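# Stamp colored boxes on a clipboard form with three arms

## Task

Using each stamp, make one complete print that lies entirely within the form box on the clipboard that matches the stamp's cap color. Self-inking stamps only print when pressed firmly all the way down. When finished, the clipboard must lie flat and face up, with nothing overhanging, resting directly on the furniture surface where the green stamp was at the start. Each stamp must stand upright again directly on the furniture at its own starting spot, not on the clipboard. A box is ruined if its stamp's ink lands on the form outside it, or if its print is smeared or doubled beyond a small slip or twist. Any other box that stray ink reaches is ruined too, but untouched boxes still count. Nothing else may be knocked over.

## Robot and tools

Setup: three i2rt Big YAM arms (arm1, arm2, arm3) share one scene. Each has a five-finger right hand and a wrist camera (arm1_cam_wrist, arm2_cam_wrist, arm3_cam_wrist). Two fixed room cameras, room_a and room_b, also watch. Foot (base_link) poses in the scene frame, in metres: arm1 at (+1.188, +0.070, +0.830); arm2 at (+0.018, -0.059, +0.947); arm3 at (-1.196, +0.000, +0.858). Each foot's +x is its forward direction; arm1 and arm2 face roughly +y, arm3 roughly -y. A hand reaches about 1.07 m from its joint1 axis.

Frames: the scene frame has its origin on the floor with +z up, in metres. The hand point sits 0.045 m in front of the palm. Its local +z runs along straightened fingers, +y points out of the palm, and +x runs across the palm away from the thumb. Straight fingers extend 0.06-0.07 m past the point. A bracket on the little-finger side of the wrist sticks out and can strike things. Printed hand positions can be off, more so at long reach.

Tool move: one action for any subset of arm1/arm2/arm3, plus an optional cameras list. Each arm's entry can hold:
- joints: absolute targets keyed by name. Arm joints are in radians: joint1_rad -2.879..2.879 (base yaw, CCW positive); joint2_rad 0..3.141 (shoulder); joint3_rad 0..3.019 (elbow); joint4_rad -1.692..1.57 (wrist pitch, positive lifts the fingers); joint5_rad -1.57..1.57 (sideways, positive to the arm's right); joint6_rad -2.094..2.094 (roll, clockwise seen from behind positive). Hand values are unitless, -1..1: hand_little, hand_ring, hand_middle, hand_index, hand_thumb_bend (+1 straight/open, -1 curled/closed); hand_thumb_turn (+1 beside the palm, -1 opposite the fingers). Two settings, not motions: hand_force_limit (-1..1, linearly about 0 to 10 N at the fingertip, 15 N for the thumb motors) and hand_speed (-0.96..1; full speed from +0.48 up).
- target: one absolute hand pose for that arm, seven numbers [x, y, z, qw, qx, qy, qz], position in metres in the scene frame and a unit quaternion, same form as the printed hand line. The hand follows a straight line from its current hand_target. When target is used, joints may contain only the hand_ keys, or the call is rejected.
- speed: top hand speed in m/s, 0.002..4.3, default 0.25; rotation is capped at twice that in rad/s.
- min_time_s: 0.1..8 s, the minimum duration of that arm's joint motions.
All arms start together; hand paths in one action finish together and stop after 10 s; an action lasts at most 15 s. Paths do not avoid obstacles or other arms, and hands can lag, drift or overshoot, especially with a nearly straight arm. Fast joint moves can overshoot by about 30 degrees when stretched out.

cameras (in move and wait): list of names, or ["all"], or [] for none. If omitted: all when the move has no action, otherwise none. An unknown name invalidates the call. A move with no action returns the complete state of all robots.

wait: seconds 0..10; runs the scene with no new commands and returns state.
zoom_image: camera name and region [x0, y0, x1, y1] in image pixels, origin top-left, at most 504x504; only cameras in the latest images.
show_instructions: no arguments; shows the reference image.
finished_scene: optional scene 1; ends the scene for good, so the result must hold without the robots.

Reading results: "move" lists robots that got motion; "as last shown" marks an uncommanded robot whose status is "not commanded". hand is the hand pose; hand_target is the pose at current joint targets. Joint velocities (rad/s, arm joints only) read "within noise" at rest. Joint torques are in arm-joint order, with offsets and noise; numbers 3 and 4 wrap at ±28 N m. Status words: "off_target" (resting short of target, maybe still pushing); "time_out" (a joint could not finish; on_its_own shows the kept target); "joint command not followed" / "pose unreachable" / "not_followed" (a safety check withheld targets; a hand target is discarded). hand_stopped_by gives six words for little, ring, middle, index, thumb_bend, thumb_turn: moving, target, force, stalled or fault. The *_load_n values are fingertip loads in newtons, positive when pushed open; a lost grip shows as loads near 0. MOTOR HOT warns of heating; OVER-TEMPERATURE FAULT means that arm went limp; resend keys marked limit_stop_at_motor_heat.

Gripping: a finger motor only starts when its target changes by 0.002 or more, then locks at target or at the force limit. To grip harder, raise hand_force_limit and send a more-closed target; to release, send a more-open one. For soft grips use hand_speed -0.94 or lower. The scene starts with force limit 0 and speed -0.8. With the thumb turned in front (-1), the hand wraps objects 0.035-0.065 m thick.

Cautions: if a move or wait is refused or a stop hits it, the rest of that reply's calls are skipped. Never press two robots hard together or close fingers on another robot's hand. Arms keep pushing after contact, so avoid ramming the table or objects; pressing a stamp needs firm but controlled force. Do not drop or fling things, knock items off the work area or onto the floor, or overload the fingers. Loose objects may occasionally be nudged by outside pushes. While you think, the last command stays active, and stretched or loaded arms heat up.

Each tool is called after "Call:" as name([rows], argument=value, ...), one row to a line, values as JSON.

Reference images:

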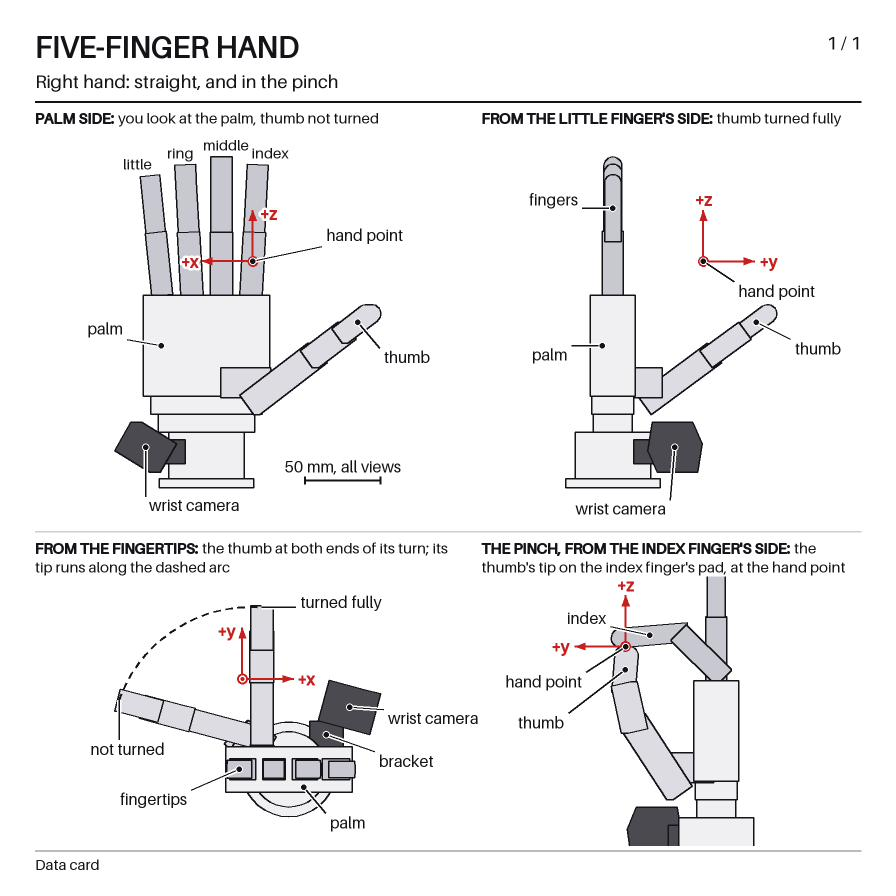

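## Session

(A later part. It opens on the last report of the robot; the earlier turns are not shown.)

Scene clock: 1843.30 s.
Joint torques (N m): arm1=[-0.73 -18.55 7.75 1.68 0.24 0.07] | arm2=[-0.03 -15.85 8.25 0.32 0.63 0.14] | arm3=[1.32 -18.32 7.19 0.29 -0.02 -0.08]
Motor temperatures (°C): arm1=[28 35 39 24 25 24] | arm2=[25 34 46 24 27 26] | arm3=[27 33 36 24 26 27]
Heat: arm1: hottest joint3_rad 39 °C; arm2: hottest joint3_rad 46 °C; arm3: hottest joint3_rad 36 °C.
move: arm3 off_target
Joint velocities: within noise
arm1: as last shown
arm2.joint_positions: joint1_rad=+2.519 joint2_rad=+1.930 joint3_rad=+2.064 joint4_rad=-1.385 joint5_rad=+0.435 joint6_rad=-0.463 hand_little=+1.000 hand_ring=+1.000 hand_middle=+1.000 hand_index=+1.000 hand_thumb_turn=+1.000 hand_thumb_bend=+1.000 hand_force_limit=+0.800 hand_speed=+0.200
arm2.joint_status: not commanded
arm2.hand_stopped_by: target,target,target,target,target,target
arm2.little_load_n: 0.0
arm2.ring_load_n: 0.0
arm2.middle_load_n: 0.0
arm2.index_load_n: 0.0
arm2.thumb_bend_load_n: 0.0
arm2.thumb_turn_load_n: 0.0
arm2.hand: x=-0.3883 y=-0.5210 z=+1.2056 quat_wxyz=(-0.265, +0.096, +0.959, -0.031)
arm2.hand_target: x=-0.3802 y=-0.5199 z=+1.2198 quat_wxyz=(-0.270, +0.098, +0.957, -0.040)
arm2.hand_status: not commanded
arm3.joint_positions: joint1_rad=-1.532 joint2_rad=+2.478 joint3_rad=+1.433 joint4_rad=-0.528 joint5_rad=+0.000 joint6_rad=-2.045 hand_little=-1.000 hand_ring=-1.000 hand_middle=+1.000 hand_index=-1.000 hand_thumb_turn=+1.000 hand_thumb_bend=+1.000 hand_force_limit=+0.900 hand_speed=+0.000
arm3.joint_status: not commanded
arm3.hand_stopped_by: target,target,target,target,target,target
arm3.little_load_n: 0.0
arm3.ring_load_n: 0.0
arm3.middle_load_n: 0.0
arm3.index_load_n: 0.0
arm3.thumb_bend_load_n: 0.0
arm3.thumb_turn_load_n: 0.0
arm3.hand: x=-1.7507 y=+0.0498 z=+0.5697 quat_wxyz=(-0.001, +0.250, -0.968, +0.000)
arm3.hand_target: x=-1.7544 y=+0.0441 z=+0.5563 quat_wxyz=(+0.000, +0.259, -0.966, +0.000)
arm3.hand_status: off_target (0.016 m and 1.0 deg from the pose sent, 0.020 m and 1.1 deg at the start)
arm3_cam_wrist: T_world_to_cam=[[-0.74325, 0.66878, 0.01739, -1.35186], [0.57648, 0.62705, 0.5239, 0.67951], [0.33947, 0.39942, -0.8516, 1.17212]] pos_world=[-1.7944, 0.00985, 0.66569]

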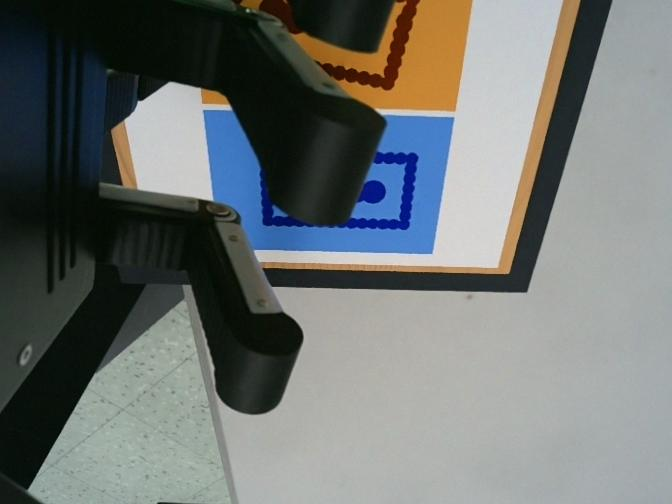

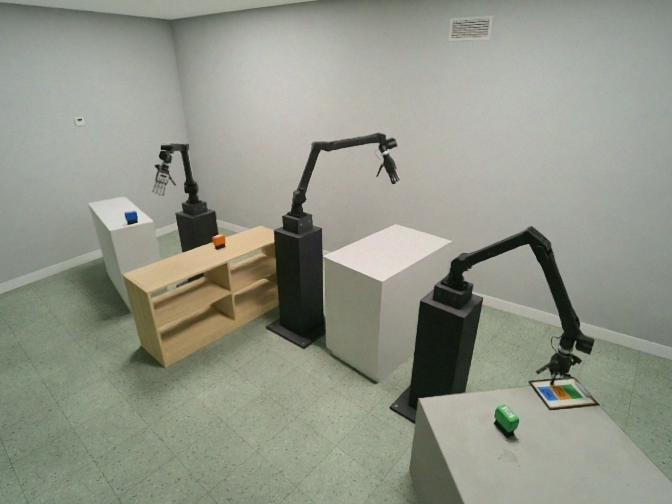

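Call:
move(arm3={"target": [-1.7540, 0.0450, 0.585, 0, -0.2588, 0.9659, 0], "speed": 0.05})

Call:
move(arm3={"target": [-1.7240, 0.0010, 0.588, 0, -0.2164, 0.9763, 0], "speed": 0.08}, cameras=["arm3_cam_wrist", "room_a"])

Call:
zoom_image(camera="room_a", region=[520, 330, 610, 420])

Scene clock: 1847.77 s.
Joint torques (N m): arm1=[-0.5 -18.08 7.8 1.63 0.23 0.07] | arm2=[0.09 -15.56 8.38 0.25 0.65 0.14] | arm3=[1.26 -22.53 4.9 -0.42 -0.01 -0.09]
Motor temperatures (°C): arm1=[28 35 39 24 25 24] | arm2=[25 34 46 24 27 26] | arm3=[27 32 37 24 26 27]
Heat: arm1: hottest joint3_rad 39 °C; arm2: hottest joint3_rad 46 °C; arm3: hottest joint3_rad 37 °C.
move: arm3 off_target
Joint velocities: within noise
arm1, arm2: as last shown
arm1.index_load_n: -0.5
arm3.joint_positions: joint1_rad=-1.532 joint2_rad=+2.463 joint3_rad=+1.428 joint4_rad=-0.541 joint5_rad=+0.000 joint6_rad=-2.045 hand_little=-1.000 hand_ring=-1.000 hand_middle=+1.000 hand_index=-1.000 hand_thumb_turn=+1.000 hand_thumb_bend=+1.000 hand_force_limit=+0.900 hand_speed=+0.000
arm3.joint_status: not commanded
arm3.hand_stopped_by: target,target,target,target,target,target
arm3.little_load_n: 0.0
arm3.ring_load_n: 0.0
arm3.middle_load_n: 0.0
arm3.index_load_n: 0.0
arm3.thumb_bend_load_n: 0.0
arm3.thumb_turn_load_n: 0.0
arm3.hand: x=-1.7501 y=+0.0498 z=+0.5765 quat_wxyz=(-0.003, +0.250, -0.968, +0.001)
arm3.hand_target: x=-1.7541 y=+0.0451 z=+0.5849 quat_wxyz=(+0.000, +0.259, -0.966, +0.000)
arm3.hand_status: off_target (0.011 m and 1.1 deg from the pose sent, 0.016 m and 1.0 deg at the start)
pictures: none

Scene clock: 1849.27 s.
Joint torques (N m): arm1=[-0.5 -18.14 7.71 1.72 0.23 0.08] | arm2=[0.09 -15.85 8.31 0.28 0.64 0.18] | arm3=[0.97 -21.95 4.51 0.12 -0.01 0.11]
Motor temperatures (°C): arm1=[28 35 39 24 25 24] | arm2=[25 34 46 24 27 26] | arm3=[27 33 36 24 26 27]
Heat: arm1: hottest joint3_rad 39 °C; arm2: hottest joint3_rad 46 °C; arm3: hottest joint3_rad 36 °C.
move: arm3 off_target
Joint velocities: within noise
arm1.joint_positions: joint1_rad=+0.733 joint2_rad=+1.666 joint3_rad=+1.869 joint4_rad=-1.366 joint5_rad=+0.359 joint6_rad=-0.626 hand_little=+1.000 hand_ring=+1.000 hand_middle=+1.000 hand_index=+1.000 hand_thumb_turn=+1.000 hand_thumb_bend=+1.000 hand_force_limit=+0.000 hand_speed=-0.300
arm1.joint_status: not commanded
arm1.hand_stopped_by: target,target,target,target,target,target
arm1.little_load_n: 0.0
arm1.ring_load_n: 0.0
arm1.middle_load_n: 0.0
arm1.index_load_n: 0.0
arm1.thumb_bend_load_n: 0.0
arm1.thumb_turn_load_n: 0.0
arm1.hand: x=+0.8474 y=+0.4976 z=+1.1448 quat_wxyz=(-0.210, +0.748, +0.608, +0.163)
arm1.hand_target: x=+0.8500 y=+0.4999 z=+1.1500 quat_wxyz=(-0.219, +0.746, +0.607, +0.163)
arm1.hand_status: not commanded
arm2: as last shown
arm3.joint_positions: joint1_rad=-1.445 joint2_rad=+2.431 joint3_rad=+1.353 joint4_rad=-0.517 joint5_rad=+0.000 joint6_rad=-1.896 hand_little=-1.000 hand_ring=-1.000 hand_middle=+1.000 hand_index=-1.000 hand_thumb_turn=+1.000 hand_thumb_bend=+1.000 hand_force_limit=+0.900 hand_speed=+0.000
arm3.joint_status: not commanded
arm3.hand_stopped_by: target,target,target,target,target,target
arm3.little_load_n: 0.0
arm3.ring_load_n: 0.0
arm3.middle_load_n: 0.0
arm3.index_load_n: 0.0
arm3.thumb_bend_load_n: 0.0
arm3.thumb_turn_load_n: 0.0
arm3.hand: x=-1.7170 y=+0.0049 z=+0.5792 quat_wxyz=(-0.012, +0.220, -0.975, +0.002)
arm3.hand_target: x=-1.7239 y=+0.0010 z=+0.5879 quat_wxyz=(+0.000, +0.216, -0.976, +0.000)
arm3.hand_status: off_target (0.012 m and 1.5 deg from the pose sent, 0.056 m and 4.0 deg at the start)
arm3_cam_wrist: T_world_to_cam=[[-0.70073, 0.71342, 0.00319, -1.21593], [0.60199, 0.58888, 0.53929, 0.71835], [0.38285, 0.37982, -0.84212, 1.25582]] pos_world=[-1.76528, -0.03255, 0.67404]

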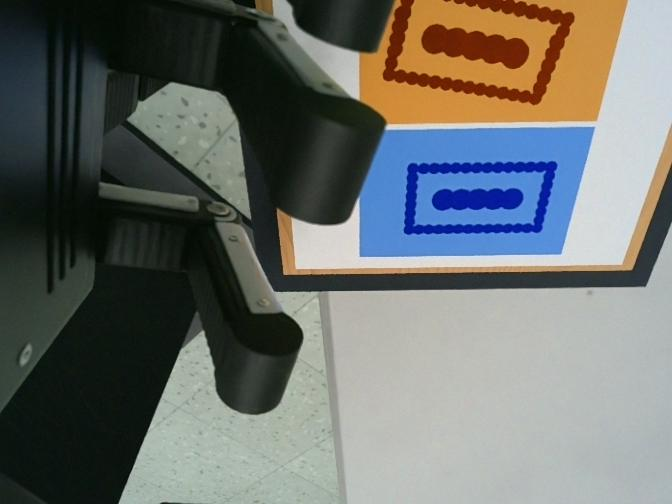

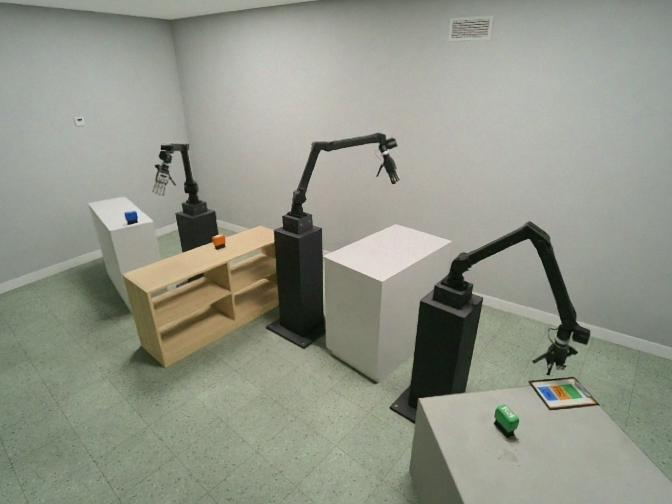

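Scaled by 5.600 from the camera's image (finer frame: 960x720).

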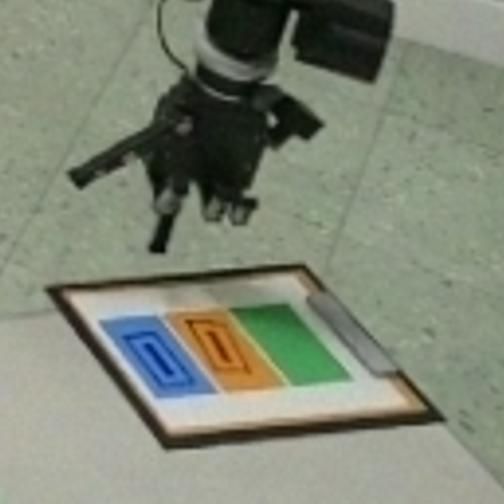

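Call:
move(arm3={"target": [-1.7305, 0.0060, 0.578, 0, -0.2164, 0.9763, 0], "speed": 0.05})

Call:
move(arm3={"target": [-1.7305, 0.0060, 0.562, 0, -0.2164, 0.9763, 0], "speed": 0.03})

Call:
move(arm3={"target": [-1.7305, 0.0060, 0.553, 0, -0.2164, 0.9763, 0], "speed": 0.03}, cameras=["arm3_cam_wrist", "room_a"])

Call:
zoom_image(camera="room_a", region=[520, 330, 610, 420])

Scene clock: 1851.87 s.
Joint torques (N m): arm1=[-0.85 -18.43 7.65 1.76 0.24 0.05] | arm2=[-0.03 -15.85 8.43 0.35 0.66 0.13] | arm3=[0.09 -19.55 6.72 0.16 0 0.02]
Motor temperatures (°C): arm1=[28 35 39 24 25 24] | arm2=[25 34 46 24 27 26] | arm3=[27 33 36 24 26 27]
Heat: arm1: hottest joint3_rad 39 °C; arm2: hottest joint3_rad 46 °C; arm3: hottest joint3_rad 36 °C.
move: arm3 off_target
Joint velocities: within noise
arm1, arm2: as last shown
arm3.joint_positions: joint1_rad=-1.445 joint2_rad=+2.431 joint3_rad=+1.358 joint4_rad=-0.517 joint5_rad=+0.000 joint6_rad=-1.895 hand_little=-1.000 hand_ring=-1.000 hand_middle=+1.000 hand_index=-1.000 hand_thumb_turn=+1.000 hand_thumb_bend=+1.000 hand_force_limit=+0.900 hand_speed=+0.000
arm3.joint_status: not commanded
arm3.hand_stopped_by: target,target,target,target,target,target
arm3.little_load_n: 0.0
arm3.ring_load_n: 0.0
arm3.middle_load_n: 0.0
arm3.index_load_n: 0.0
arm3.thumb_bend_load_n: 0.0
arm3.thumb_turn_load_n: 0.0
arm3.hand: x=-1.7199 y=+0.0045 z=+0.5801 quat_wxyz=(-0.010, +0.220, -0.975, +0.001)
arm3.hand_target: x=-1.7303 y=+0.0060 z=+0.5782 quat_wxyz=(+0.000, +0.216, -0.976, +0.000)
arm3.hand_status: off_target (0.011 m and 1.2 deg from the pose sent, 0.014 m and 1.5 deg at the start)
pictures: none

Scene clock: 1853.03 s.
Joint torques (N m): arm1=[-0.79 -18.43 7.68 1.78 0.26 0.03] | arm2=[0.26 -15.68 8.32 0.24 0.64 0.15] | arm3=[0.15 -18.73 6.67 0.17 0 0.02]
Motor temperatures (°C): arm1=[28 35 39 24 25 24] | arm2=[25 34 46 24 27 26] | arm3=[27 33 36 24 26 27]
Heat: arm1: hottest joint3_rad 39 °C; arm2: hottest joint3_rad 46 °C; arm3: hottest joint3_rad 36 °C.
move: arm3 done
Joint velocities: within noise
arm1, arm2: as last shown
arm3.joint_positions: joint1_rad=-1.445 joint2_rad=+2.456 joint3_rad=+1.373 joint4_rad=-0.496 joint5_rad=+0.000 joint6_rad=-1.895 hand_little=-1.000 hand_ring=-1.000 hand_middle=+1.000 hand_index=-1.000 hand_thumb_turn=+1.000 hand_thumb_bend=+1.000 hand_force_limit=+0.900 hand_speed=+0.000
arm3.joint_status: not commanded
arm3.hand_stopped_by: target,target,target,target,target,target
arm3.little_load_n: 0.0
arm3.ring_load_n: 0.0
arm3.middle_load_n: 0.0
arm3.index_load_n: 0.0
arm3.thumb_bend_load_n: 0.0
arm3.thumb_turn_load_n: 0.0
arm3.hand: x=-1.7246 y=+0.0040 z=+0.5700 quat_wxyz=(-0.004, +0.220, -0.975, +0.001)
arm3.hand_target: x=-1.7303 y=+0.0060 z=+0.5623 quat_wxyz=(+0.000, +0.216, -0.976, +0.000)
arm3.hand_status: done (0.010 m and 0.6 deg from the pose sent, 0.021 m and 1.2 deg at the start)
pictures: none

Scene clock: 1854.03 s.
Joint torques (N m): arm1=[-0.79 -18.49 7.79 1.69 0.24 0.07] | arm2=[-0.09 -15.5 8.17 0.12 0.68 0.15] | arm3=[0.09 -18.67 6.6 0.17 0 0.02]
Motor temperatures (°C): arm1=[28 35 39 24 25 24] | arm2=[25 34 46 24 27 26] | arm3=[27 33 36 24 26 27]
Heat: arm1: hottest joint3_rad 39 °C; arm2: hottest joint3_rad 46 °C; arm3: hottest joint3_rad 36 °C.
move: arm3 done
Joint velocities: within noise
arm1, arm2: as last shown
arm2.index_load_n: -0.5
arm3.joint_positions: joint1_rad=-1.445 joint2_rad=+2.476 joint3_rad=+1.384 joint4_rad=-0.485 joint5_rad=+0.000 joint6_rad=-1.895 hand_little=-1.000 hand_ring=-1.000 hand_middle=+1.000 hand_index=-1.000 hand_thumb_turn=+1.000 hand_thumb_bend=+1.000 hand_force_limit=+0.900 hand_speed=+0.000
arm3.joint_status: not commanded
arm3.hand_stopped_by: target,target,target,target,target,target
arm3.little_load_n: 0.0
arm3.ring_load_n: 0.0
arm3.middle_load_n: 0.0
arm3.index_load_n: 0.0
arm3.thumb_bend_load_n: 0.0
arm3.thumb_turn_load_n: 0.0
arm3.hand: x=-1.7255 y=+0.0038 z=+0.5618 quat_wxyz=(-0.003, +0.220, -0.975, +0.001)
arm3.hand_target: x=-1.7302 y=+0.0060 z=+0.5532 quat_wxyz=(+0.000, +0.216, -0.976, +0.000)
arm3.hand_status: done (0.010 m and 0.6 deg from the pose sent, 0.018 m and 0.6 deg at the start)
arm3_cam_wrist: T_world_to_cam=[[-0.70031, 0.71369, 0.0142, -1.22658], [0.61172, 0.58976, 0.52724, 0.75706], [0.36791, 0.37792, -0.8496, 1.2232]] pos_world=[-1.77213, -0.03335, 0.6575]

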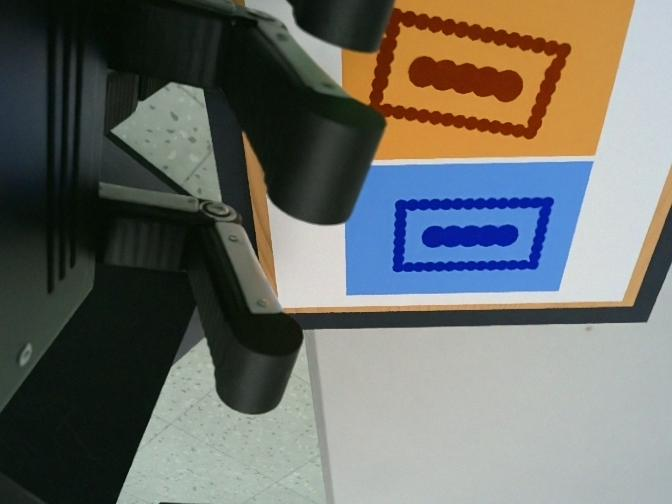

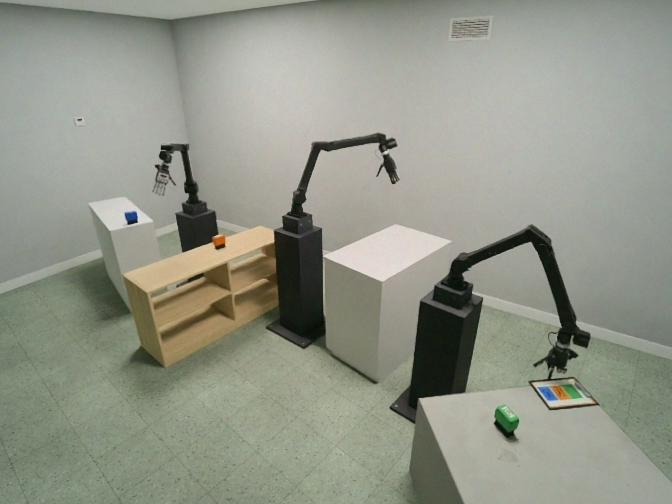

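Scaled by 5.600 from the camera's image (finer frame: 960x720).

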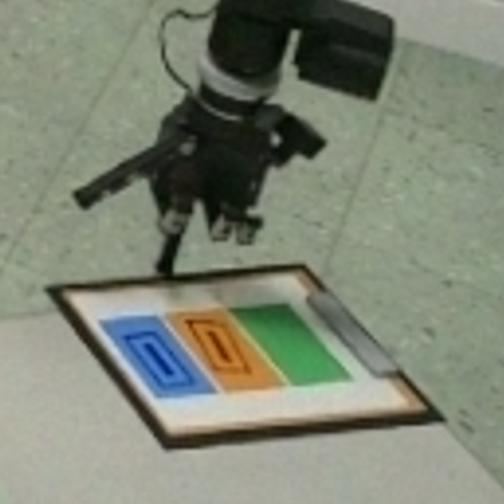

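Call:
move(arm3={"target": [-1.7275, 0.0035, 0.545, 0, -0.2164, 0.9763, 0], "speed": 0.04})

Call:
move(arm3={"target": [-1.7500, 0.0240, 0.545, 0, -0.2164, 0.9763, 0], "speed": 0.05}, cameras=["arm3_cam_wrist", "room_a"])

Call:
zoom_image(camera="room_a", region=[520, 330, 610, 420])

Scene clock: 1856.20 s.
Joint torques (N m): arm1=[-0.97 -18.2 7.8 1.68 0.24 0.06] | arm2=[-0.26 -15.79 8.42 0.24 0.65 0.14] | arm3=[0.56 -18.67 6.46 0.17 -0.01 0.07]
Motor temperatures (°C): arm1=[28 35 39 24 25 24] | arm2=[25 34 46 24 27 26] | arm3=[27 33 36 24 26 27]
Heat: arm1: hottest joint3_rad 39 °C; arm2: hottest joint3_rad 46 °C; arm3: hottest joint3_rad 36 °C.
move: arm3 done
Joint velocities: within noise
arm1, arm2: as last shown
arm2.index_load_n: 0.0
arm3.joint_positions: joint1_rad=-1.445 joint2_rad=+2.491 joint3_rad=+1.384 joint4_rad=-0.469 joint5_rad=+0.000 joint6_rad=-1.895 hand_little=-1.000 hand_ring=-1.000 hand_middle=+1.000 hand_index=-1.000 hand_thumb_turn=+1.000 hand_thumb_bend=+1.000 hand_force_limit=+0.900 hand_speed=+0.000
arm3.joint_status: not commanded
arm3.hand_stopped_by: target,target,target,target,target,target
arm3.little_load_n: 0.0
arm3.ring_load_n: 0.0
arm3.middle_load_n: 0.0
arm3.index_load_n: 0.0
arm3.thumb_bend_load_n: 0.0
arm3.thumb_turn_load_n: 0.0
arm3.hand: x=-1.7231 y=+0.0041 z=+0.5537 quat_wxyz=(-0.003, +0.220, -0.975, +0.001)
arm3.hand_target: x=-1.7272 y=+0.0035 z=+0.5451 quat_wxyz=(+0.000, +0.216, -0.976, +0.000)
arm3.hand_status: done (0.010 m and 0.6 deg from the pose sent, 0.017 m and 0.6 deg at the start)
pictures: none

Scene clock: 1857.37 s.
Joint torques (N m): arm1=[-0.26 -18.2 7.69 1.72 0.22 0.05] | arm2=[0.09 -15.62 8.32 0.39 0.64 0.12] | arm3=[-2.14 -19.02 8.31 0.21 0.59 -0.15]
Motor temperatures (°C): arm1=[28 35 39 24 25 24] | arm2=[25 34 46 24 27 26] | arm3=[27 33 36 24 26 27]
Heat: arm1: hottest joint3_rad 39 °C; arm2: hottest joint3_rad 46 °C; arm3: hottest joint3_rad 36 °C.
move: arm3 off_target
Joint velocities: within noise
arm1, arm2: as last shown
arm3.joint_positions: joint1_rad=-1.454 joint2_rad=+2.513 joint3_rad=+1.433 joint4_rad=-0.519 joint5_rad=-0.015 joint6_rad=-1.913 hand_little=-1.000 hand_ring=-1.000 hand_middle=+1.000 hand_index=-1.000 hand_thumb_turn=+1.000 hand_thumb_bend=+1.000 hand_force_limit=+0.900 hand_speed=+0.000
arm3.joint_status: not commanded
arm3.hand_stopped_by: target,target,target,target,target,target
arm3.little_load_n: 0.0
arm3.ring_load_n: 0.0
arm3.middle_load_n: 0.5
arm3.index_load_n: 0.5
arm3.thumb_bend_load_n: -0.5
arm3.thumb_turn_load_n: 0.0
arm3.hand: x=-1.7315 y=+0.0050 z=+0.5507 quat_wxyz=(-0.013, +0.224, -0.974, +0.009)
arm3.hand_target: x=-1.7487 y=+0.0241 z=+0.5460 quat_wxyz=(+0.000, +0.216, -0.976, +0.000)
arm3.hand_status: off_target (0.027 m and 2.0 deg from the pose sent, 0.034 m and 0.5 deg at the start)
arm3_cam_wrist: T_world_to_cam=[[-0.70644, 0.7077, -0.01008, -1.2286], [0.59475, 0.60129, 0.53359, 0.73291], [0.38368, 0.37095, -0.84568, 1.24074]] pos_world=[-1.77989, -0.03147, 0.64581]

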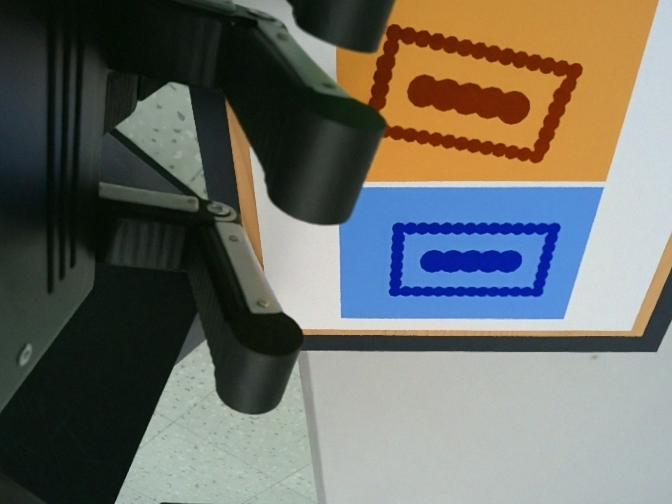

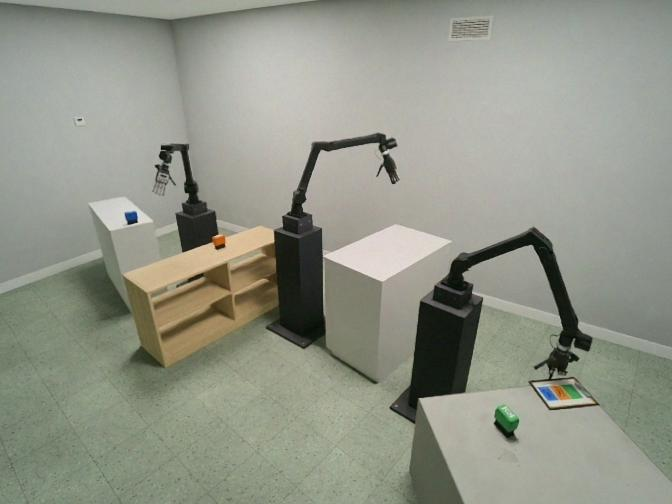

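Scaled by 5.600 from the camera's image (finer frame: 960x720).

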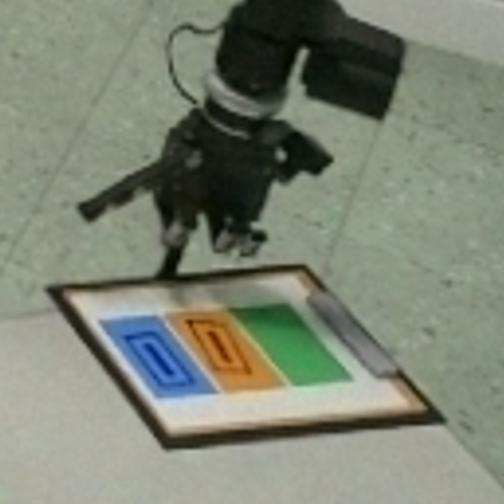

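Call:
move(arm3={"target":[-1.7574,0.0301,0.547,0,-0.2164,0.9763,0],"speed":0.04}, cameras=["room_a","arm3_cam_wrist"])

Scene clock: 1865.40 s.
Joint torques (N m): arm1=[-0.67 -17.96 7.69 1.69 0.28 0.05] | arm2=[-0.09 -15.38 8.36 0.27 0.62 0.13] | arm3=[-0.85 -19.6 7.98 -0.09 0.49 -0.14]
Motor temperatures (°C): arm1=[28 35 39 24 25 24] | arm2=[25 34 46 24 27 26] | arm3=[27 33 37 24 26 27]
Heat: arm1: hottest joint3_rad 39 °C; arm2: hottest joint3_rad 46 °C; arm3: hottest joint3_rad 37 °C.
move: arm3 off_target
Joint velocities: within noise
arm1: as last shown
arm2.joint_positions: joint1_rad=+2.519 joint2_rad=+1.930 joint3_rad=+2.064 joint4_rad=-1.385 joint5_rad=+0.435 joint6_rad=-0.463 hand_little=+1.000 hand_ring=+1.000 hand_middle=+1.000 hand_index=+1.000 hand_thumb_turn=+1.000 hand_thumb_bend=+1.000 hand_force_limit=+0.800 hand_speed=+0.200
arm2.joint_status: not commanded
arm2.hand_stopped_by: target,target,target,target,target,target
arm2.little_load_n: -0.5
arm2.ring_load_n: 0.0
arm2.middle_load_n: 0.0
arm2.index_load_n: 0.0
arm2.thumb_bend_load_n: 0.0
arm2.thumb_turn_load_n: 0.0
arm2.hand: x=-0.3883 y=-0.5210 z=+1.2056 quat_wxyz=(-0.265, +0.096, +0.959, -0.031)
arm2.hand_target: x=-0.3802 y=-0.5199 z=+1.2198 quat_wxyz=(-0.270, +0.098, +0.957, -0.040)
arm2.hand_status: not commanded
arm3.joint_positions: joint1_rad=-1.481 joint2_rad=+2.522 joint3_rad=+1.466 joint4_rad=-0.529 joint5_rad=-0.012 joint6_rad=-1.926 hand_little=-1.000 hand_ring=-1.000 hand_middle=+1.000 hand_index=-1.000 hand_thumb_turn=+1.000 hand_thumb_bend=+1.000 hand_force_limit=+0.900 hand_speed=+0.000
arm3.joint_status: not commanded
arm3.hand_stopped_by: target,target,target,target,target,target
arm3.little_load_n: 0.0
arm3.ring_load_n: 0.0
arm3.middle_load_n: 0.0
arm3.index_load_n: 0.0
arm3.thumb_bend_load_n: 0.0
arm3.thumb_turn_load_n: 0.0
arm3.hand: x=-1.7450 y=+0.0193 z=+0.5516 quat_wxyz=(-0.006, +0.217, -0.976, +0.007)
arm3.hand_target: x=-1.7569 y=+0.0301 z=+0.5475 quat_wxyz=(+0.000, +0.216, -0.976, +0.000)
arm3.hand_status: off_target (0.017 m and 1.1 deg from the pose sent, 0.036 m and 2.0 deg at the start)
pictures: arm3_cam_wrist, room_a
arm3_cam_wrist: T_world_to_cam=[[-0.69624, 0.71781, 0.00002, -1.23625], [0.61057, 0.59222, 0.52582, 0.76391], [0.37742, 0.36611, -0.8506, 1.23319]] pos_world=[-1.79259, -0.01649, 0.64729]

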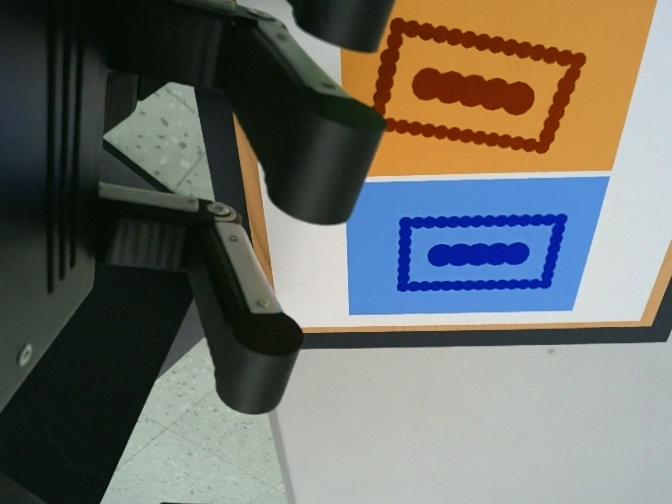

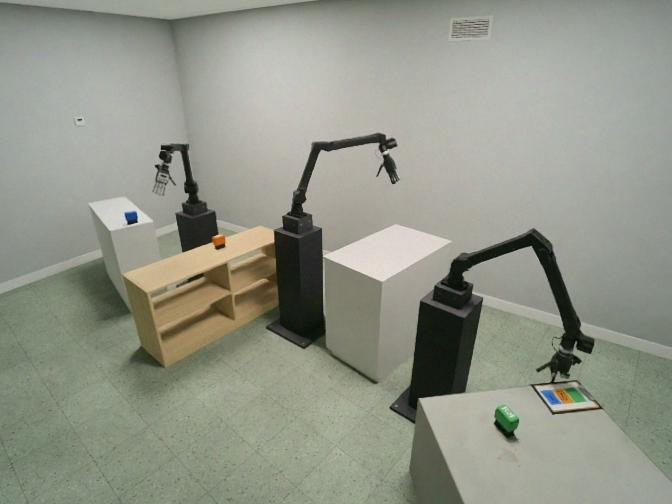

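Call:
zoom_image(camera="room_a", region=[520, 330, 610, 420])

Scaled by 5.600 from the camera's image (finer frame: 960x720).

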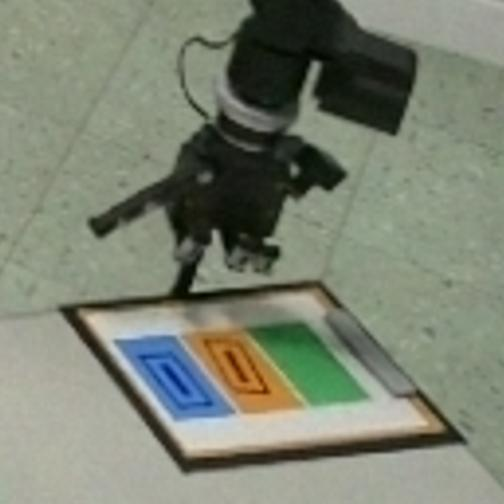

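Call:
move(arm3={"target":[-1.7648,0.0369,0.546,0,-0.2164,0.9763,0],"speed":0.04}, cameras=["room_a"])

Call:
zoom_image(camera="room_a", region=[520, 330, 610, 420])

Scene clock: 1869.73 s.
Joint torques (N m): arm1=[-0.32 -18.26 7.73 1.69 0.25 0.04] | arm2=[0.32 -15.62 8.34 0.24 0.64 0.15] | arm3=[-1.85 -19.31 8.69 0.24 0.51 -0.13]
Motor temperatures (°C): arm1=[28 35 39 24 25 24] | arm2=[25 34 46 24 27 26] | arm3=[27 33 37 23 26 27]
Heat: arm1: hottest joint3_rad 39 °C; arm2: hottest joint3_rad 46 °C; arm3: hottest joint3_rad 37 °C.
move: arm3 off_target
Joint velocities: within noise
arm1, arm2: as last shown
arm2.little_load_n: 0.5
arm3.joint_positions: joint1_rad=-1.482 joint2_rad=+2.529 joint3_rad=+1.484 joint4_rad=-0.554 joint5_rad=-0.012 joint6_rad=-1.938 hand_little=-1.000 hand_ring=-1.000 hand_middle=+1.000 hand_index=-1.000 hand_thumb_turn=+1.000 hand_thumb_bend=+1.000 hand_force_limit=+0.900 hand_speed=+0.000
arm3.joint_status: not commanded
arm3.hand_stopped_by: target,target,target,target,target,target
arm3.little_load_n: 0.0
arm3.ring_load_n: 0.5
arm3.middle_load_n: 0.5
arm3.index_load_n: 0.0
arm3.thumb_bend_load_n: 0.0
arm3.thumb_turn_load_n: 0.0
arm3.hand: x=-1.7469 y=+0.0195 z=+0.5516 quat_wxyz=(-0.013, +0.223, -0.975, +0.008)
arm3.hand_target: x=-1.7638 y=+0.0370 z=+0.5470 quat_wxyz=(+0.000, +0.216, -0.976, +0.000)
arm3.hand_status: off_target (0.026 m and 1.9 deg from the pose sent, 0.027 m and 1.1 deg at the start)

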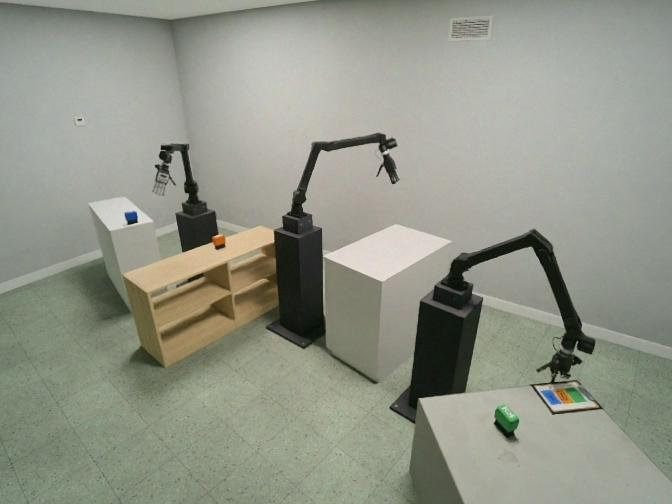

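Scaled by 5.600 from the camera's image (finer frame: 960x720).

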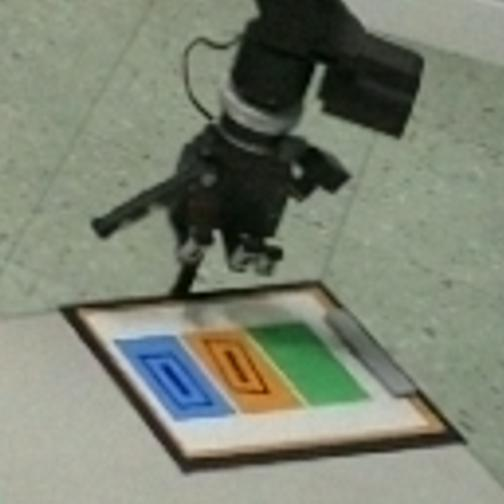

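Call:
move(arm3={"target":[-1.7449,0.0175,0.546,0,-0.2164,0.9763,0],"speed":0.04})

Call:
move(arm3={"target":[-1.7449,0.0175,0.575,0,-0.2164,0.9763,0],"speed":0.04})

Call:
move(arm3={"target":[-1.7555,0.0295,0.575,0,-0.2164,0.9763,0],"speed":0.04}, cameras=["arm3_cam_wrist"])

Scene clock: 1872.17 s.
Joint torques (N m): arm1=[-1.26 -17.96 7.76 1.68 0.26 0.05] | arm2=[-0.09 -15.62 8.46 0.21 0.65 0.14] | arm3=[0.97 -21.07 4.83 0.34 0.26 0.11]
Motor temperatures (°C): arm1=[28 35 39 24 25 24] | arm2=[25 34 46 24 27 26] | arm3=[27 33 37 23 26 27]
Heat: arm1: hottest joint3_rad 39 °C; arm2: hottest joint3_rad 46 °C; arm3: hottest joint3_rad 37 °C.
move: arm3 done
Joint velocities: within noise
arm1.joint_positions: joint1_rad=+0.733 joint2_rad=+1.666 joint3_rad=+1.869 joint4_rad=-1.366 joint5_rad=+0.359 joint6_rad=-0.626 hand_little=+1.000 hand_ring=+1.000 hand_middle=+1.000 hand_index=+1.000 hand_thumb_turn=+1.000 hand_thumb_bend=+1.000 hand_force_limit=+0.000 hand_speed=-0.300
arm1.joint_status: not commanded
arm1.hand_stopped_by: target,target,target,target,target,target
arm1.little_load_n: 0.0
arm1.ring_load_n: 0.0
arm1.middle_load_n: 0.0
arm1.index_load_n: 0.0
arm1.thumb_bend_load_n: 0.0
arm1.thumb_turn_load_n: 0.0
arm1.hand: x=+0.8474 y=+0.4976 z=+1.1448 quat_wxyz=(-0.210, +0.748, +0.608, +0.163)
arm1.hand_target: x=+0.8500 y=+0.4999 z=+1.1500 quat_wxyz=(-0.219, +0.746, +0.607, +0.163)
arm1.hand_status: not commanded
arm2: as last shown
arm2.little_load_n: 0.0
arm2.middle_load_n: -0.5
arm3.joint_positions: joint1_rad=-1.479 joint2_rad=+2.529 joint3_rad=+1.462 joint4_rad=-0.514 joint5_rad=-0.007 joint6_rad=-1.930 hand_little=-1.000 hand_ring=-1.000 hand_middle=+1.000 hand_index=-1.000 hand_thumb_turn=+1.000 hand_thumb_bend=+1.000 hand_force_limit=+0.900 hand_speed=+0.000
arm3.joint_status: not commanded
arm3.hand_stopped_by: target,target,target,target,target,target
arm3.little_load_n: 0.0
arm3.ring_load_n: 0.5
arm3.middle_load_n: 0.0
arm3.index_load_n: 0.0
arm3.thumb_bend_load_n: 0.0
arm3.thumb_turn_load_n: 0.0
arm3.hand: x=-1.7439 y=+0.0190 z=+0.5476 quat_wxyz=(-0.004, +0.220, -0.975, +0.004)
arm3.hand_target: x=-1.7450 y=+0.0174 z=+0.5461 quat_wxyz=(+0.000, +0.217, -0.976, +0.000)
arm3.hand_status: done (0.002 m and 0.9 deg from the pose sent, 0.006 m and 1.9 deg at the start)
pictures: none

Scene clock: 1873.47 s.
Joint torques (N m): arm1=[-0.5 -18.55 7.75 1.73 0.24 0.06] | arm2=[-0.62 -15.5 8.42 0.18 0.65 0.16] | arm3=[0.97 -22.3 4.71 -0.38 0.06 0.11]
Motor temperatures (°C): arm1=[28 35 39 24 25 24] | arm2=[25 34 46 24 27 26] | arm3=[27 33 37 23 26 27]
Heat: arm1: hottest joint3_rad 39 °C; arm2: hottest joint3_rad 46 °C; arm3: hottest joint3_rad 37 °C.
move: arm3 done
Joint velocities: within noise
arm1, arm2: as last shown
arm2.middle_load_n: 0.0
arm3.joint_positions: joint1_rad=-1.479 joint2_rad=+2.481 joint3_rad=+1.432 joint4_rad=-0.526 joint5_rad=-0.002 joint6_rad=-1.930 hand_little=-1.000 hand_ring=-1.000 hand_middle=+1.000 hand_index=-1.000 hand_thumb_turn=+1.000 hand_thumb_bend=+1.000 hand_force_limit=+0.900 hand_speed=+0.000
arm3.joint_status: not commanded
arm3.hand_stopped_by: target,target,target,target,target,target
arm3.little_load_n: 0.0
arm3.ring_load_n: 0.0
arm3.middle_load_n: 0.0
arm3.index_load_n: 0.0
arm3.thumb_bend_load_n: 0.0
arm3.thumb_turn_load_n: 0.0
arm3.hand: x=-1.7437 y=+0.0200 z=+0.5680 quat_wxyz=(-0.002, +0.220, -0.975, +0.001)
arm3.hand_target: x=-1.7449 y=+0.0174 z=+0.5748 quat_wxyz=(+0.000, +0.217, -0.976, +0.000)
arm3.hand_status: done (0.008 m and 0.5 deg from the pose sent, 0.028 m and 0.9 deg at the start)
pictures: none

Scene clock: 1874.53 s.
Joint torques (N m): arm1=[-0.56 -17.79 7.71 1.69 0.21 0.08] | arm2=[-0.09 -15.62 8.25 0.24 0.67 0.14] | arm3=[-0.26 -21.36 7.06 -0.46 0.05 -0.1]
Motor temperatures (°C): arm1=[28 35 39 24 25 24] | arm2=[25 34 46 24 27 26] | arm3=[27 33 37 23 26 27]
Heat: arm1: hottest joint3_rad 39 °C; arm2: hottest joint3_rad 46 °C; arm3: hottest joint3_rad 37 °C.
move: arm3 off_target
Joint velocities: within noise
arm1, arm2: as last shown
arm3.joint_positions: joint1_rad=-1.487 joint2_rad=+2.481 joint3_rad=+1.442 joint4_rad=-0.548 joint5_rad=-0.002 joint6_rad=-1.930 hand_little=-1.000 hand_ring=-1.000 hand_middle=+1.000 hand_index=-1.000 hand_thumb_turn=+1.000 hand_thumb_bend=+1.000 hand_force_limit=+0.900 hand_speed=+0.000
arm3.joint_status: not commanded
arm3.hand_stopped_by: target,target,target,target,target,target
arm3.little_load_n: 0.0
arm3.ring_load_n: 0.0
arm3.middle_load_n: 0.0
arm3.index_load_n: 0.0
arm3.thumb_bend_load_n: -0.5
arm3.thumb_turn_load_n: 0.0
arm3.hand: x=-1.7434 y=+0.0247 z=+0.5699 quat_wxyz=(-0.008, +0.216, -0.976, +0.002)
arm3.hand_target: x=-1.7553 y=+0.0295 z=+0.5751 quat_wxyz=(+0.000, +0.216, -0.976, +0.000)
arm3.hand_status: off_target (0.014 m and 0.9 deg from the pose sent, 0.017 m and 0.5 deg at the start)
arm3_cam_wrist: T_world_to_cam=[[-0.69497, 0.719, 0.00728, -1.24098], [0.61131, 0.58548, 0.53246, 0.74783], [0.37858, 0.3745, -0.84642, 1.24568]] pos_world=[-1.79118, -0.01207, 0.66522]

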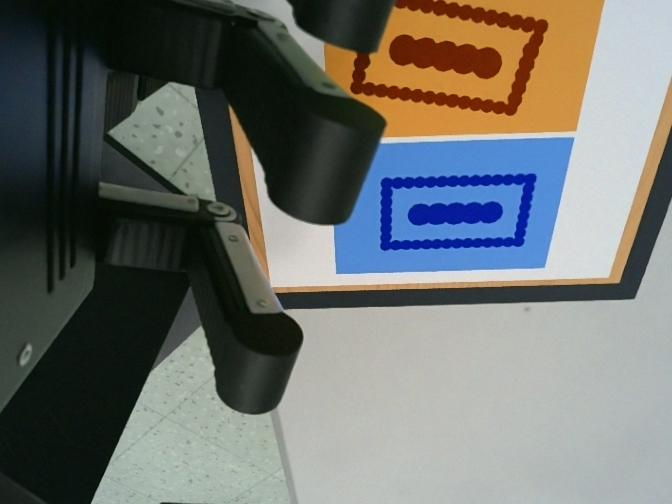

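Call:
zoom_image(camera="arm3_cam_wrist", region=[100, 60, 350, 504])

Scaled by 1.135 from the camera's image (finer frame: 960x720).

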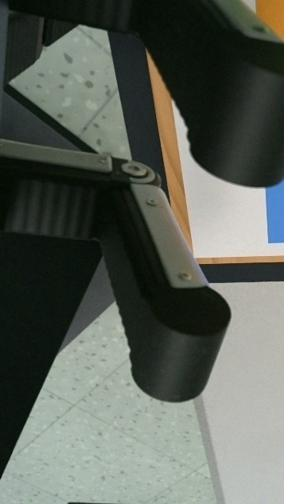

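Call:
zoom_image(camera="arm3_cam_wrist", region=[200, 270, 380, 504])

Call:
zoom_image(camera="arm3_cam_wrist", region=[160, 50, 300, 220])

Scaled by 2.154 from the camera's image (finer frame: 960x720).

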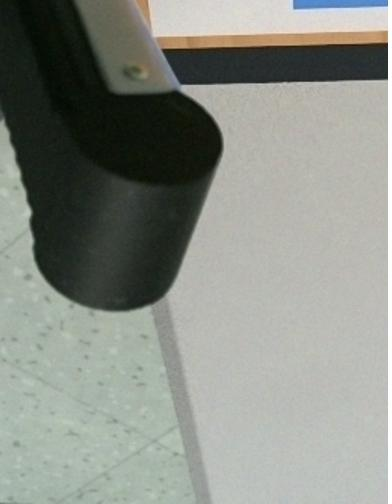

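Scaled by 2.965 from the camera's image (finer frame: 960x720).

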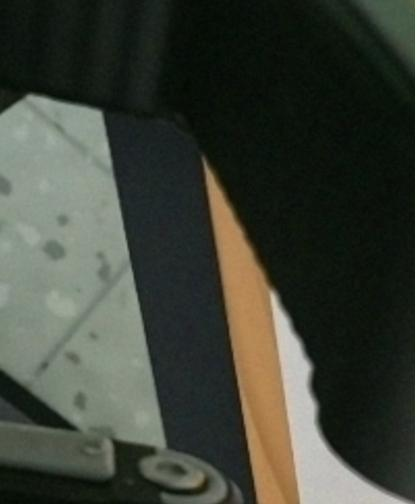

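Call:
move(arm3={"target":[-1.739,0.011,0.575,0,-0.2164,0.9763,0],"speed":0.05})

Call:
move(arm3={"target":[-1.739,0.011,0.545,0,-0.2164,0.9763,0],"speed":0.05})

Call:
move(arm3={"target":[-1.7648,0.0369,0.546,0,-0.2164,0.9763,0],"speed":0.04})

Call:
move(arm3={"target":[-1.7722,0.0437,0.546,0,-0.2164,0.9763,0],"speed":0.04}, cameras=["room_a", "arm3_cam_wrist"])

Call:
zoom_image(camera="room_a", region=[520, 330, 610, 420])

Scene clock: 1881.20 s.
Joint torques (N m): arm1=[-0.85 -18.2 7.68 1.7 0.24 0.04] | arm2=[-0.38 -15.74 8.42 0.4 0.66 0.16] | arm3=[1.08 -22.48 4.68 0.13 0.03 0.12]
Motor temperatures (°C): arm1=[28 35 39 24 25 24] | arm2=[25 34 46 24 27 26] | arm3=[27 33 37 23 26 27]
Heat: arm1: hottest joint3_rad 39 °C; arm2: hottest joint3_rad 46 °C; arm3: hottest joint3_rad 37 °C.
move: arm3 off_target
Joint velocities: within noise
arm1, arm2: as last shown
arm3.joint_positions: joint1_rad=-1.468 joint2_rad=+2.478 joint3_rad=+1.413 joint4_rad=-0.530 joint5_rad=-0.002 joint6_rad=-1.917 hand_little=-1.000 hand_ring=-1.000 hand_middle=+1.000 hand_index=-1.000 hand_thumb_turn=+1.000 hand_thumb_bend=+1.000 hand_force_limit=+0.900 hand_speed=+0.000
arm3.joint_status: not commanded
arm3.hand_stopped_by: target,target,target,target,target,target
arm3.little_load_n: 0.0
arm3.ring_load_n: 0.0
arm3.middle_load_n: 0.0
arm3.index_load_n: 0.0
arm3.thumb_bend_load_n: 0.0
arm3.thumb_turn_load_n: 0.0
arm3.hand: x=-1.7312 y=+0.0152 z=+0.5659 quat_wxyz=(-0.012, +0.220, -0.976, +0.003)
arm3.hand_target: x=-1.7390 y=+0.0109 z=+0.5750 quat_wxyz=(+0.000, +0.216, -0.976, +0.000)
arm3.hand_status: off_target (0.013 m and 1.5 deg from the pose sent, 0.015 m and 0.9 deg at the start)
pictures: none

Scene clock: 1882.47 s.
Joint torques (N m): arm1=[-0.85 -18.08 7.71 1.78 0.25 0.07] | arm2=[-0.15 -15.56 8.42 0.4 0.64 0.16] | arm3=[1.08 -19.19 6.64 0.17 0.04 0.11]
Motor temperatures (°C): arm1=[28 35 39 24 25 24] | arm2=[25 34 46 24 27 26] | arm3=[27 33 37 23 26 27]
Heat: arm1: hottest joint3_rad 39 °C; arm2: hottest joint3_rad 46 °C; arm3: hottest joint3_rad 37 °C.
move: arm3 done
Joint velocities: within noise
arm1, arm2: as last shown
arm3.joint_positions: joint1_rad=-1.468 joint2_rad=+2.506 joint3_rad=+1.421 joint4_rad=-0.494 joint5_rad=-0.002 joint6_rad=-1.917 hand_little=-1.000 hand_ring=-1.000 hand_middle=+1.000 hand_index=-1.000 hand_thumb_turn=+1.000 hand_thumb_bend=+1.000 hand_force_limit=+0.900 hand_speed=+0.000
arm3.joint_status: not commanded
arm3.hand_stopped_by: target,target,target,target,target,target
arm3.little_load_n: 0.0
arm3.ring_load_n: 0.0
arm3.middle_load_n: 0.0
arm3.index_load_n: 0.0
arm3.thumb_bend_load_n: 0.0
arm3.thumb_turn_load_n: 0.0
arm3.hand: x=-1.7339 y=+0.0149 z=+0.5527 quat_wxyz=(-0.004, +0.220, -0.976, +0.001)
arm3.hand_target: x=-1.7387 y=+0.0109 z=+0.5452 quat_wxyz=(+0.000, +0.217, -0.976, +0.000)
arm3.hand_status: done (0.010 m and 0.6 deg from the pose sent, 0.023 m and 1.5 deg at the start)
pictures: none

Scene clock: 1883.97 s.
Joint torques (N m): arm1=[-0.79 -18.14 7.62 1.76 0.24 0.06] | arm2=[0.03 -15.91 8.34 0.12 0.65 0.14] | arm3=[-2.26 -19.08 8.5 0.25 0.62 -0.14]
Motor temperatures (°C): arm1=[28 35 39 24 25 24] | arm2=[25 34 46 24 27 26] | arm3=[27 33 37 23 26 27]
Heat: arm1: hottest joint3_rad 39 °C; arm2: hottest joint3_rad 46 °C; arm3: hottest joint3_rad 37 °C.
move: arm3 off_target
Joint velocities: within noise
arm1, arm2: as last shown
arm3.joint_positions: joint1_rad=-1.477 joint2_rad=+2.524 joint3_rad=+1.486 joint4_rad=-0.553 joint5_rad=-0.015 joint6_rad=-1.937 hand_little=-1.000 hand_ring=-1.000 hand_middle=+1.000 hand_index=-1.000 hand_thumb_turn=+1.000 hand_thumb_bend=+1.000 hand_force_limit=+0.900 hand_speed=+0.000
arm3.joint_status: not commanded
arm3.hand_stopped_by: target,target,target,target,target,target
arm3.little_load_n: 0.0
arm3.ring_load_n: 0.0
arm3.middle_load_n: 0.5
arm3.index_load_n: 0.0
arm3.thumb_bend_load_n: 0.0
arm3.thumb_turn_load_n: 0.0
arm3.hand: x=-1.7502 y=+0.0159 z=+0.5542 quat_wxyz=(-0.009, +0.225, -0.974, +0.009)
arm3.hand_target: x=-1.7635 y=+0.0368 z=+0.5469 quat_wxyz=(+0.000, +0.216, -0.976, +0.000)
arm3.hand_status: off_target (0.027 m and 1.8 deg from the pose sent, 0.038 m and 0.6 deg at the start)
pictures: none

Scene clock: 1884.93 s.
Joint torques (N m): arm1=[-0.97 -18.2 7.79 1.78 0.22 0.08] | arm2=[0.15 -15.91 8.39 0.36 0.63 0.13] | arm3=[-2.96 -19.08 9.17 0.47 0.89 -0.16]
Motor temperatures (°C): arm1=[28 35 39 24 25 24] | arm2=[25 34 46 24 27 26] | arm3=[27 33 37 23 26 27]
Heat: arm1: hottest joint3_rad 39 °C; arm2: hottest joint3_rad 46 °C; arm3: hottest joint3_rad 37 °C.
move: arm3 off_target
Joint velocities: within noise
arm1: as last shown
arm2.joint_positions: joint1_rad=+2.519 joint2_rad=+1.930 joint3_rad=+2.064 joint4_rad=-1.385 joint5_rad=+0.435 joint6_rad=-0.463 hand_little=+1.000 hand_ring=+1.000 hand_middle=+1.000 hand_index=+1.000 hand_thumb_turn=+1.000 hand_thumb_bend=+1.000 hand_force_limit=+0.800 hand_speed=+0.200
arm2.joint_status: not commanded
arm2.hand_stopped_by: target,target,target,target,target,target
arm2.little_load_n: 0.0
arm2.ring_load_n: 0.0
arm2.middle_load_n: 0.0
arm2.index_load_n: 0.0
arm2.thumb_bend_load_n: 0.0
arm2.thumb_turn_load_n: 0.0
arm2.hand: x=-0.3883 y=-0.5210 z=+1.2056 quat_wxyz=(-0.265, +0.096, +0.959, -0.031)
arm2.hand_target: x=-0.3802 y=-0.5199 z=+1.2198 quat_wxyz=(-0.270, +0.098, +0.957, -0.040)
arm2.hand_status: not commanded
arm3.joint_positions: joint1_rad=-1.481 joint2_rad=+2.531 joint3_rad=+1.504 joint4_rad=-0.577 joint5_rad=-0.021 joint6_rad=-1.949 hand_little=-1.000 hand_ring=-1.000 hand_middle=+1.000 hand_index=-1.000 hand_thumb_turn=+1.000 hand_thumb_bend=+1.000 hand_force_limit=+0.900 hand_speed=+0.000
arm3.joint_status: not commanded
arm3.hand_stopped_by: target,target,target,target,target,target
arm3.little_load_n: 0.0
arm3.ring_load_n: 0.0
arm3.middle_load_n: 0.5
arm3.index_load_n: 0.0
arm3.thumb_bend_load_n: 0.0
arm3.thumb_turn_load_n: 0.0
arm3.hand: x=-1.7521 y=+0.0169 z=+0.5539 quat_wxyz=(-0.015, +0.228, -0.973, +0.013)
arm3.hand_target: x=-1.7704 y=+0.0438 z=+0.5476 quat_wxyz=(+0.000, +0.216, -0.976, +0.000)
arm3.hand_status: off_target (0.034 m and 2.7 deg from the pose sent, 0.036 m and 1.8 deg at the start)
pictures: arm3_cam_wrist, room_a
arm3_cam_wrist: T_world_to_cam=[[-0.71239, 0.70151, -0.01939, -1.25676], [0.58647, 0.61028, 0.53255, 0.72224], [0.38543, 0.36801, -0.84618, 1.25034]] pos_world=[-1.80079, -0.01927, 0.649]

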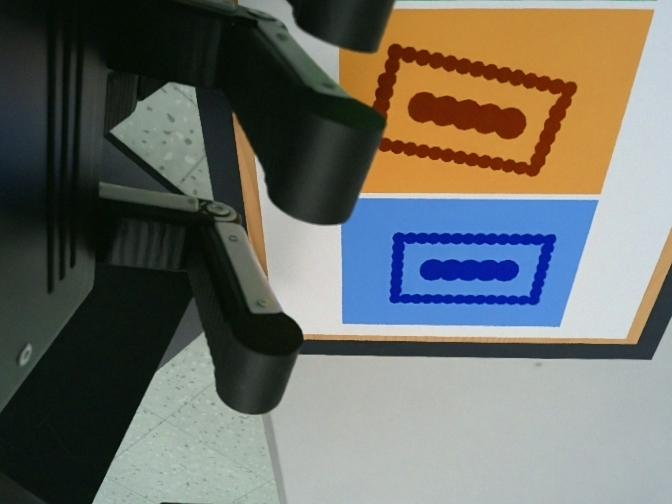

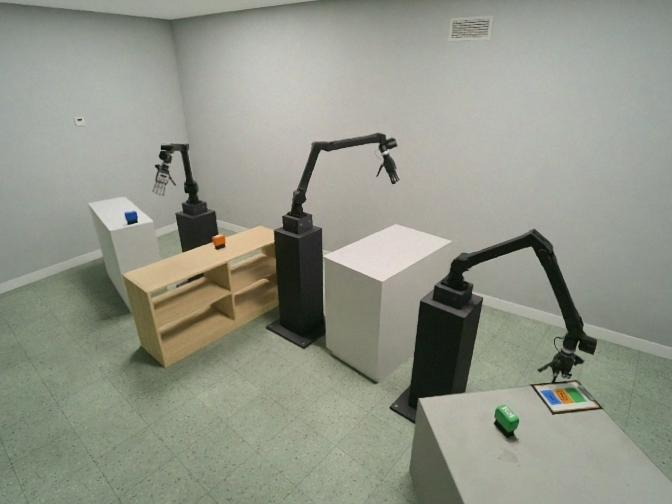

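Scaled by 5.600 from the camera's image (finer frame: 960x720).

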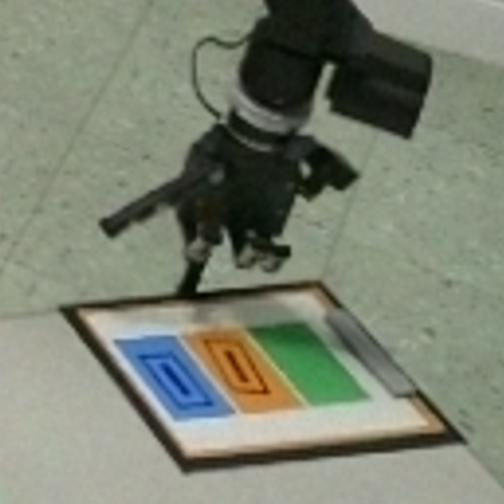

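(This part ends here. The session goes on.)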